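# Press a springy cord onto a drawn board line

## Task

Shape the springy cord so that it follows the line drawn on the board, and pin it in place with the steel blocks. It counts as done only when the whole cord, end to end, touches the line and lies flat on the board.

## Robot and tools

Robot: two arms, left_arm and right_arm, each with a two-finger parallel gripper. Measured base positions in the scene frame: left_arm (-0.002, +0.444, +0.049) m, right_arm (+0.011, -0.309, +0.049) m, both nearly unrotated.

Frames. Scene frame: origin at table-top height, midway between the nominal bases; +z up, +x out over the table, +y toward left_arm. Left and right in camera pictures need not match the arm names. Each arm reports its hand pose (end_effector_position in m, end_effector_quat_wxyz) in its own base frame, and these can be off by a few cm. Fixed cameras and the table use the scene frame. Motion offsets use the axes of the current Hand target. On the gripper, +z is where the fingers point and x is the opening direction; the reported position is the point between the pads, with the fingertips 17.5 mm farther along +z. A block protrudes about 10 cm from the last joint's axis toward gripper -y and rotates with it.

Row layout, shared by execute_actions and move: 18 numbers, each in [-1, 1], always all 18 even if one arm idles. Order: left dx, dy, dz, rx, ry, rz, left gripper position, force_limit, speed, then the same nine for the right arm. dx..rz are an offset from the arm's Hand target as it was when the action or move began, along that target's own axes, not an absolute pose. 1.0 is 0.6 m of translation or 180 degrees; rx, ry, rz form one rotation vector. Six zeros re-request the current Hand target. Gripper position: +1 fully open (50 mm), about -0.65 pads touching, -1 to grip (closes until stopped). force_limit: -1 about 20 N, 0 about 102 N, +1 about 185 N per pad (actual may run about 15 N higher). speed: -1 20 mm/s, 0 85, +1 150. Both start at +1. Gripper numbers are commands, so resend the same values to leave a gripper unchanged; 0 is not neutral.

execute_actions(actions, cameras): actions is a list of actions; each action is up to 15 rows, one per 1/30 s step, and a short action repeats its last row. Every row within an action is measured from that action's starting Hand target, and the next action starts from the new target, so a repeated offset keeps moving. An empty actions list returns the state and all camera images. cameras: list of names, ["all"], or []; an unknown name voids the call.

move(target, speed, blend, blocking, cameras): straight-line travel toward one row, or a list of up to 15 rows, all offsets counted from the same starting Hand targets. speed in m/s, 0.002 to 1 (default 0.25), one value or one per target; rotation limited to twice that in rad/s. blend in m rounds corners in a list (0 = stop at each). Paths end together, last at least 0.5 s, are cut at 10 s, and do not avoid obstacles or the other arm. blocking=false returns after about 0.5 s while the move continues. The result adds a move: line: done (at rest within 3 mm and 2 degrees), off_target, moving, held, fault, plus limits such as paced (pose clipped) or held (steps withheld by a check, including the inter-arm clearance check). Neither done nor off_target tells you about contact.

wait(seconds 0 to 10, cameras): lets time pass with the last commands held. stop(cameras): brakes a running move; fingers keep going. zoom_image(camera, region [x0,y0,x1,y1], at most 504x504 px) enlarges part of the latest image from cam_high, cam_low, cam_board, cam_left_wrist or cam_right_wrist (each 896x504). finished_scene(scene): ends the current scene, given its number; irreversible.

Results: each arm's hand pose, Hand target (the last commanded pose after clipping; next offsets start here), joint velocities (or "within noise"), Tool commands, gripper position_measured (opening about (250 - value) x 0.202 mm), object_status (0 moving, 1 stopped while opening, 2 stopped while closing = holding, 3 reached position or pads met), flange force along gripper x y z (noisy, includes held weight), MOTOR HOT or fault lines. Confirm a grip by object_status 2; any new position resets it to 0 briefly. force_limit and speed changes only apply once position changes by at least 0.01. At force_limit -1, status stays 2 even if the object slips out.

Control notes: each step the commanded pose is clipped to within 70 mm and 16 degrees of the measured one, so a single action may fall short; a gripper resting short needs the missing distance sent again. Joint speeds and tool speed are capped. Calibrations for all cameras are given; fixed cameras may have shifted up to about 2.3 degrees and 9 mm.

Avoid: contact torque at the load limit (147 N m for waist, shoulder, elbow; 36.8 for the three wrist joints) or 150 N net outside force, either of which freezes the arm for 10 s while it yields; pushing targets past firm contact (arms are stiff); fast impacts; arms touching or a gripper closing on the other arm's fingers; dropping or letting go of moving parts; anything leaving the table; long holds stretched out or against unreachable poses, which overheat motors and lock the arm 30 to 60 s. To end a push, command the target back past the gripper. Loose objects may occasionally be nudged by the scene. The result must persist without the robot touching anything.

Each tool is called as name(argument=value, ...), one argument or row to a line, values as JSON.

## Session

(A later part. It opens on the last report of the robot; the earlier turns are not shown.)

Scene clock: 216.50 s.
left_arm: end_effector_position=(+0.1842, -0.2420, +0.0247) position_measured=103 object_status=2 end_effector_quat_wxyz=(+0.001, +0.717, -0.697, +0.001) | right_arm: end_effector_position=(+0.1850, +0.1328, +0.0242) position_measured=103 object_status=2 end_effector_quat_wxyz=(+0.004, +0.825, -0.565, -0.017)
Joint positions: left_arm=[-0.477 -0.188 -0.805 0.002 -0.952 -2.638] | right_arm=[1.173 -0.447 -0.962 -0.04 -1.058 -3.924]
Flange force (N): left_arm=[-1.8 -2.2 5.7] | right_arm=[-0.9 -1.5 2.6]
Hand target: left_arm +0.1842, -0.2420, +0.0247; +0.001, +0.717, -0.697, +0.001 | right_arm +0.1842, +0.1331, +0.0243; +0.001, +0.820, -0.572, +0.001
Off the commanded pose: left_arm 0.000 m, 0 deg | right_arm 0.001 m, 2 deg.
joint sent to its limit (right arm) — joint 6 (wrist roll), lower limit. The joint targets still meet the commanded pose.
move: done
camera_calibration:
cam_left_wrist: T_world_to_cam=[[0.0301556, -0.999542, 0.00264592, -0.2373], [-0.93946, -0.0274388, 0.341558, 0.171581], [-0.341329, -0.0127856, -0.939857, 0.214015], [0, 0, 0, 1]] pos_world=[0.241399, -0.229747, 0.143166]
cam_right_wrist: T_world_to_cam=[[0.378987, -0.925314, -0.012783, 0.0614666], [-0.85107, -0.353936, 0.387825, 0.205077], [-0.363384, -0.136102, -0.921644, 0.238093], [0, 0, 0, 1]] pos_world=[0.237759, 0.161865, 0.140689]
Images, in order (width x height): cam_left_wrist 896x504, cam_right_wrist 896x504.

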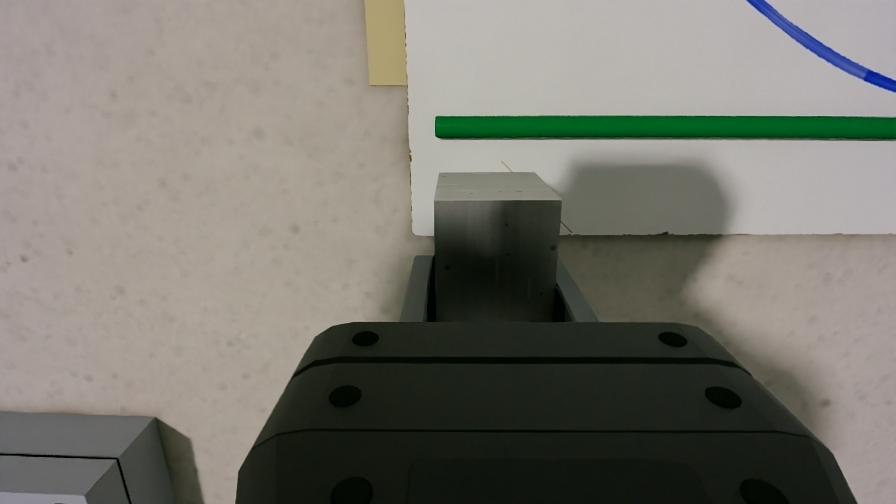

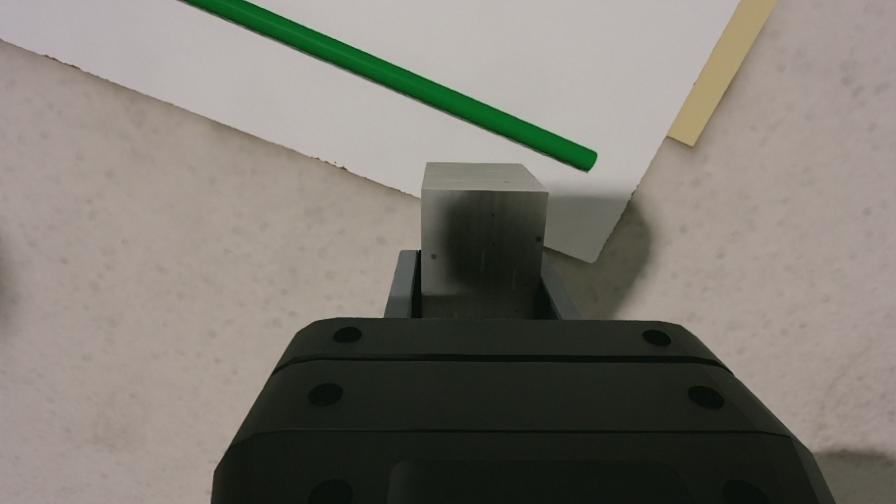

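move(
  target=[
    [0,0,0.0648,0,0,0,-1,-0.8,-0.6,0,0.004,0.0645,0,0,-0.02,-1,-0.8,-0.6],
    [0.0073,-0.1005,0.0648,0,0,0.1094,-1,-0.8,-0.6,0.0398,-0.087,0.0645,0,0,-0.061,-1,-0.8,-0.6],
    [0.0135,-0.1793,0.0648,0,0,0.2006,-1,-0.8,-0.6,0.071,-0.157,0.0645,0,0,-0.11,-1,-0.8,-0.6],
  ],
  speed=[0.1,0.06,0.06],
  blend=[0,0.005,0],
  cameras=["cam_board","cam_left_wrist","cam_right_wrist"],
)

zoom_image(
  camera="cam_board",
  region=[290, 190, 650, 330],
)

Scene clock: 233.43 s.
left_arm: end_effector_position=(+0.2920, -0.2471, -0.0141) position_measured=103 object_status=2 end_effector_quat_wxyz=(+0.000, -0.466, +0.885, -0.001) | right_arm: end_effector_position=(+0.2874, +0.1256, -0.0143) position_measured=103 object_status=2 end_effector_quat_wxyz=(+0.001, +0.907, -0.422, +0.001)
Joint positions: left_arm=[-0.354 0.107 -0.642 0.003 -0.821 -3.391] | right_arm=[0.842 -0.07 -0.823 0.003 -0.819 -3.286]
Flange force (N): left_arm=[2.0 11.2 -10.4] | right_arm=[0.0 -1.4 2.9]
Hand target: left_arm +0.2920, -0.2471, -0.0141; +0.000, -0.466, +0.885, -0.001 | right_arm +0.2874, +0.1256, -0.0143; +0.001, +0.907, -0.422, +0.001
Off the commanded pose: left_arm 0.000 m, 0 deg | right_arm 0.000 m, 0 deg.
move: done
camera_calibration:
cam_left_wrist: T_world_to_cam=[[-0.564667, -0.825317, 0.00164882, -0.0288783], [-0.77571, 0.531406, 0.340414, 0.376155], [-0.281826, 0.190942, -0.940274, 0.247336], [0, 0, 0, 1]] pos_world=[0.345186, -0.270952, 0.104562]
cam_right_wrist: T_world_to_cam=[[0.657863, -0.753024, 0.0130978, -0.0859371], [-0.70429, -0.608941, 0.364921, 0.294154], [-0.266818, -0.249293, -0.930946, 0.225145], [0, 0, 0, 1]] pos_world=[0.323777, 0.170536, 0.103381]
Images, in order (width x height): cam_board 896x504, cam_left_wrist 896x504, cam_right_wrist 896x504.

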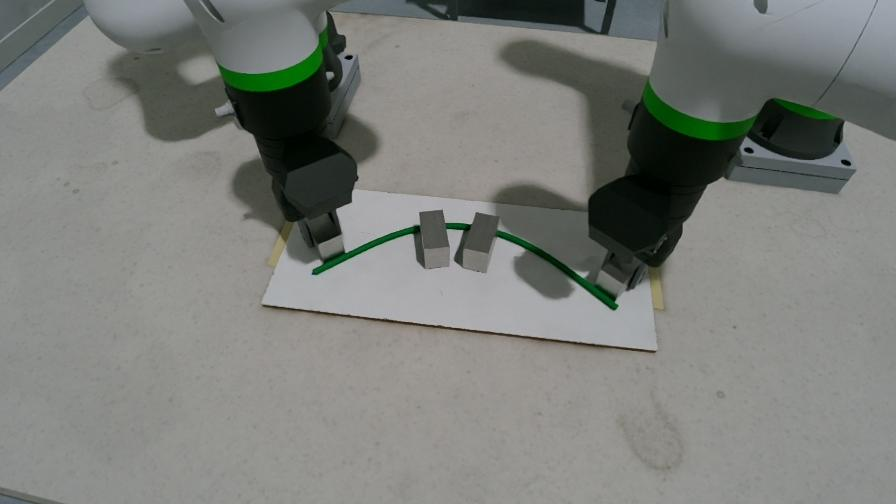

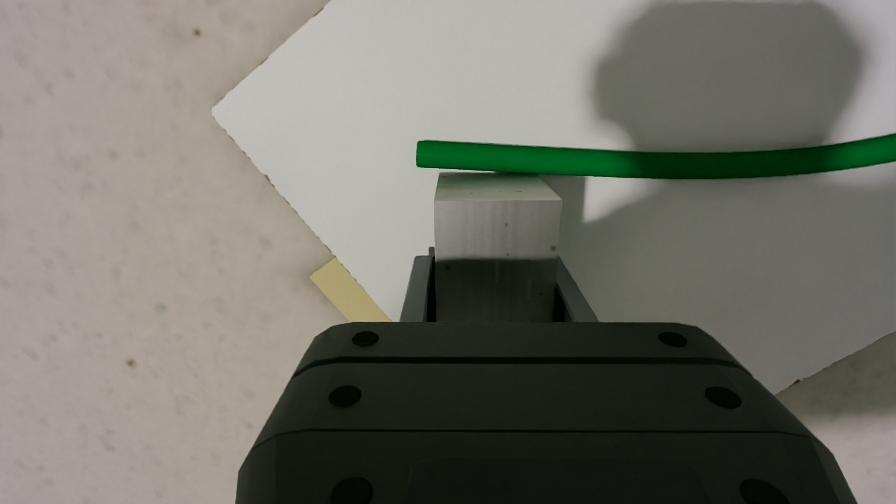

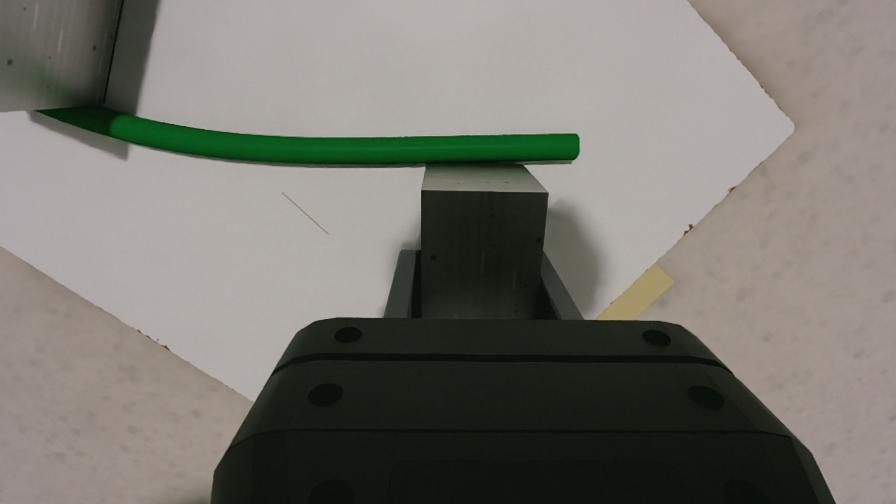

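Scaled by 1.400 from the camera's 896x504 image, which has a finer 1280x720 frame.

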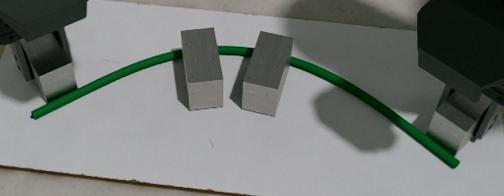

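move(
  target=[0,-0.0034,-0.0003,0,0,0.01,-1,-0.8,-0.6,0,0,0.0005,0,0,0,-1,-0.8,-0.6],
  speed=0.03,
  cameras=["cam_board","cam_left_wrist"],
)

zoom_image(
  camera="cam_board",
  region=[540, 220, 680, 330],
)

zoom_image(
  camera="cam_board",
  region=[290, 190, 650, 330],
)

Scene clock: 252.40 s.
left_arm: end_effector_position=(+0.2937, -0.2482, -0.0139) position_measured=103 object_status=2 end_effector_quat_wxyz=(+0.000, -0.452, +0.892, -0.001) | right_arm: end_effector_position=(+0.2874, +0.1256, -0.0146) position_measured=103 object_status=2 end_effector_quat_wxyz=(+0.001, +0.907, -0.422, +0.001)
Joint positions: left_arm=[-0.355 0.111 -0.636 0.003 -0.822 -3.421] | right_arm=[0.842 -0.069 -0.823 0.003 -0.818 -3.286]
Flange force (N): left_arm=[-2.7 0.0 5.8] | right_arm=[-0.2 -1.2 3.0]
Hand target: left_arm +0.2937, -0.2482, -0.0139; +0.000, -0.452, +0.892, -0.001 | right_arm +0.2874, +0.1256, -0.0146; +0.001, +0.907, -0.422, +0.001
Off the commanded pose: left_arm 0.000 m, 0 deg | right_arm 0.000 m, 0 deg.
move: done
camera_calibration:
cam_left_wrist: T_world_to_cam=[[-0.590298, -0.807184, 0.00157325, -0.0168778], [-0.758667, 0.555481, 0.34039, 0.378982], [-0.275632, 0.199738, -0.940283, 0.248476], [0, 0, 0, 1]] pos_world=[0.346046, -0.273771, 0.104662]
Images, in order (width x height): cam_board 896x504, cam_left_wrist 896x504.

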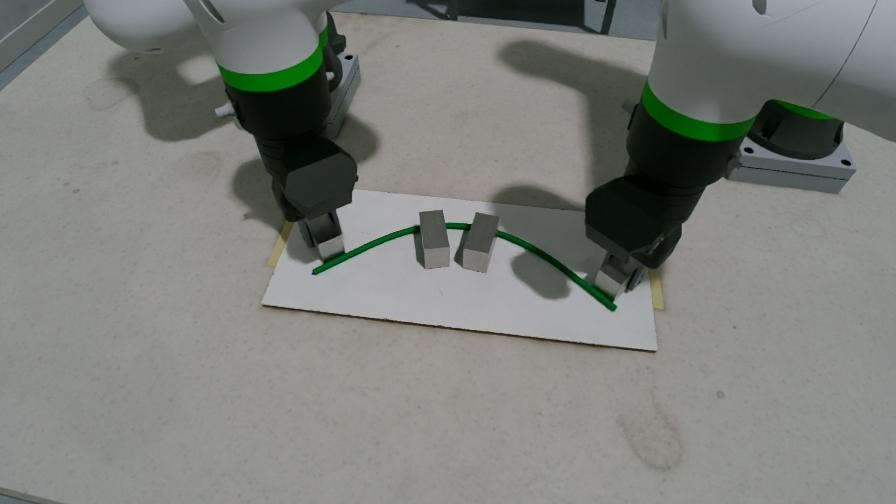

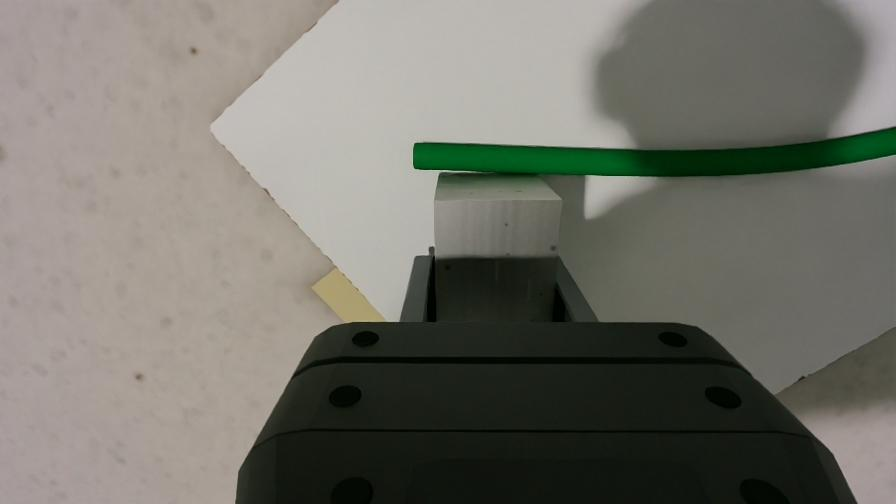

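Scaled by 3.600 from the camera's 896x504 image, which has a finer 1280x720 frame.

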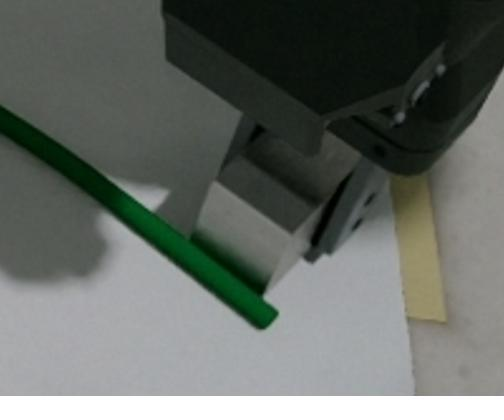

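Scaled by 1.400 from the camera's 896x504 image, which has a finer 1280x720 frame.

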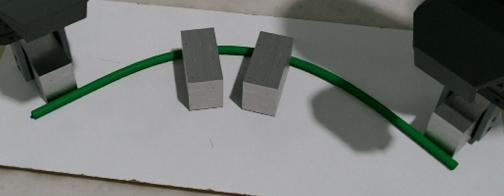

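move(
  target=[
    [0,0.002,0,0,0,0,-1,-0.8,-0.6,0,0,0,0,0,0,-1,-0.8,-0.6],
    [0,0.002,0.0008,0,0,0,-1,-0.8,-0.6,0,0,0.0013,0,0,0,-1,-0.8,-0.6],
    [0,0.002,0.0008,0,0,0,0.42,-0.8,-1,0,0,0.0013,0,0,0,0.42,-0.8,-1],
    [0,0.002,-0.2,0,0,0,0.42,-0.8,-1,0,0,-0.2,0,0,0,0.42,-0.8,-1],
  ],
  speed=[0.02,0.02,0.02,0.15],
  cameras=["cam_board","cam_left_wrist","cam_right_wrist"],
)

zoom_image(
  camera="cam_board",
  region=[290, 190, 460, 290],
)

zoom_image(
  camera="cam_board",
  region=[450, 210, 640, 330],
)

zoom_image(
  camera="cam_right_wrist",
  region=[100, 50, 596, 330],
)

Scene clock: 265.63 s.
left_arm: end_effector_position=(+0.2926, -0.2472, +0.1061) position_measured=90 object_status=3 end_effector_quat_wxyz=(+0.000, -0.452, +0.892, -0.001) | right_arm: end_effector_position=(+0.2872, +0.1259, +0.1054) position_measured=90 object_status=3 end_effector_quat_wxyz=(+0.001, +0.907, -0.422, +0.001)
Joint positions: left_arm=[-0.354 -0.083 -0.498 0.002 -1.155 -3.422] | right_arm=[0.843 -0.282 -0.661 0.002 -1.193 -3.286]
Flange force (N): left_arm=[-2.1 -0.1 -0.1] | right_arm=[0.2 -3.1 -2.4]
Hand target: left_arm +0.2926, -0.2473, +0.1061; +0.000, -0.452, +0.892, -0.001 | right_arm +0.2873, +0.1259, +0.1054; +0.001, +0.907, -0.422, +0.001
Off the commanded pose: left_arm 0.000 m, 0 deg | right_arm 0.000 m, 0 deg.
move: done
camera_calibration:
cam_left_wrist: T_world_to_cam=[[-0.590221, -0.80724, 0.00160092, -0.0168982], [-0.758685, 0.555394, 0.340492, 0.33678], [-0.275748, 0.199751, -0.940246, 0.36087], [0, 0, 0, 1]] pos_world=[0.345046, -0.272771, 0.224663]
cam_right_wrist: T_world_to_cam=[[0.657758, -0.753119, 0.0129303, -0.0870581], [-0.704315, -0.608867, 0.364995, 0.25053], [-0.267011, -0.249185, -0.93092, 0.336546], [0, 0, 0, 1]] pos_world=[0.323577, 0.170837, 0.222981]
Images, in order (width x height): cam_board 896x504, cam_left_wrist 896x504, cam_right_wrist 896x504.

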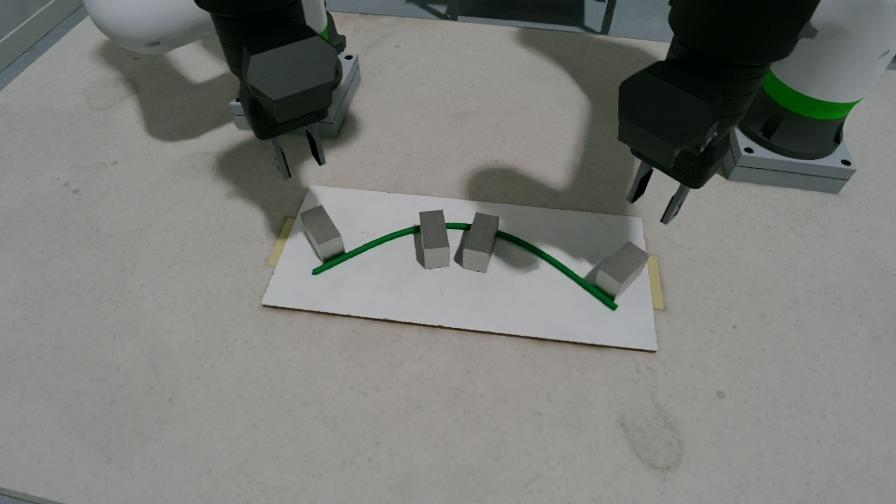

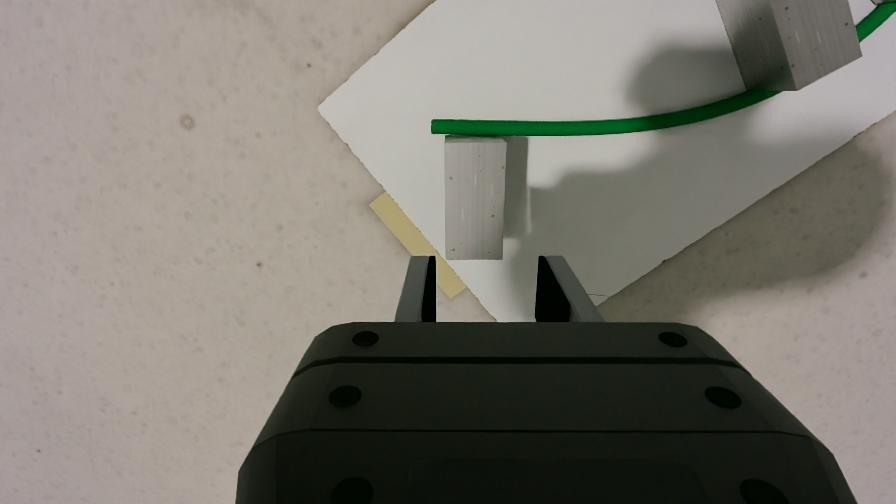

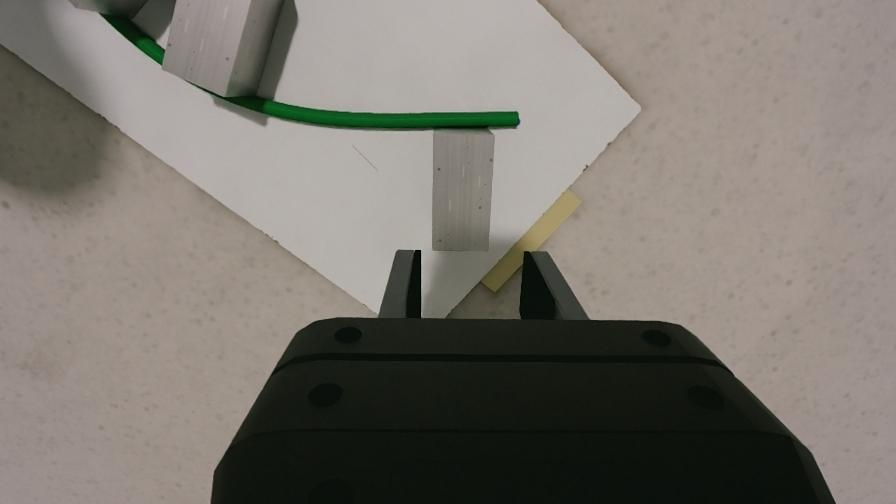

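Scaled by 2.965 from the camera's 896x504 image, which has a finer 1280x720 frame.

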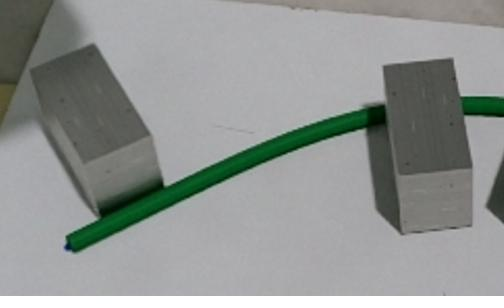

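Scaled by 2.653 from the camera's 896x504 image, which has a finer 1280x720 frame.

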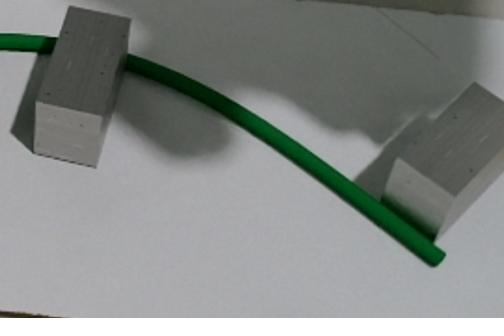

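Scaled by 1.016 from the camera's 896x504 image, which has a finer 1280x720 frame.

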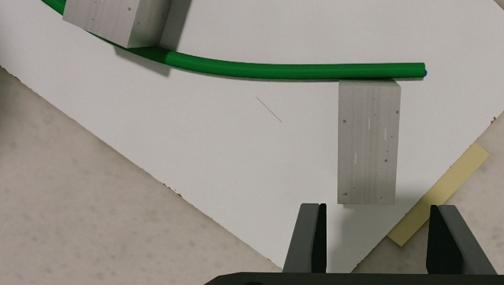

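finished_scene(
  scene=2,
)

The scene is finished: the task was done.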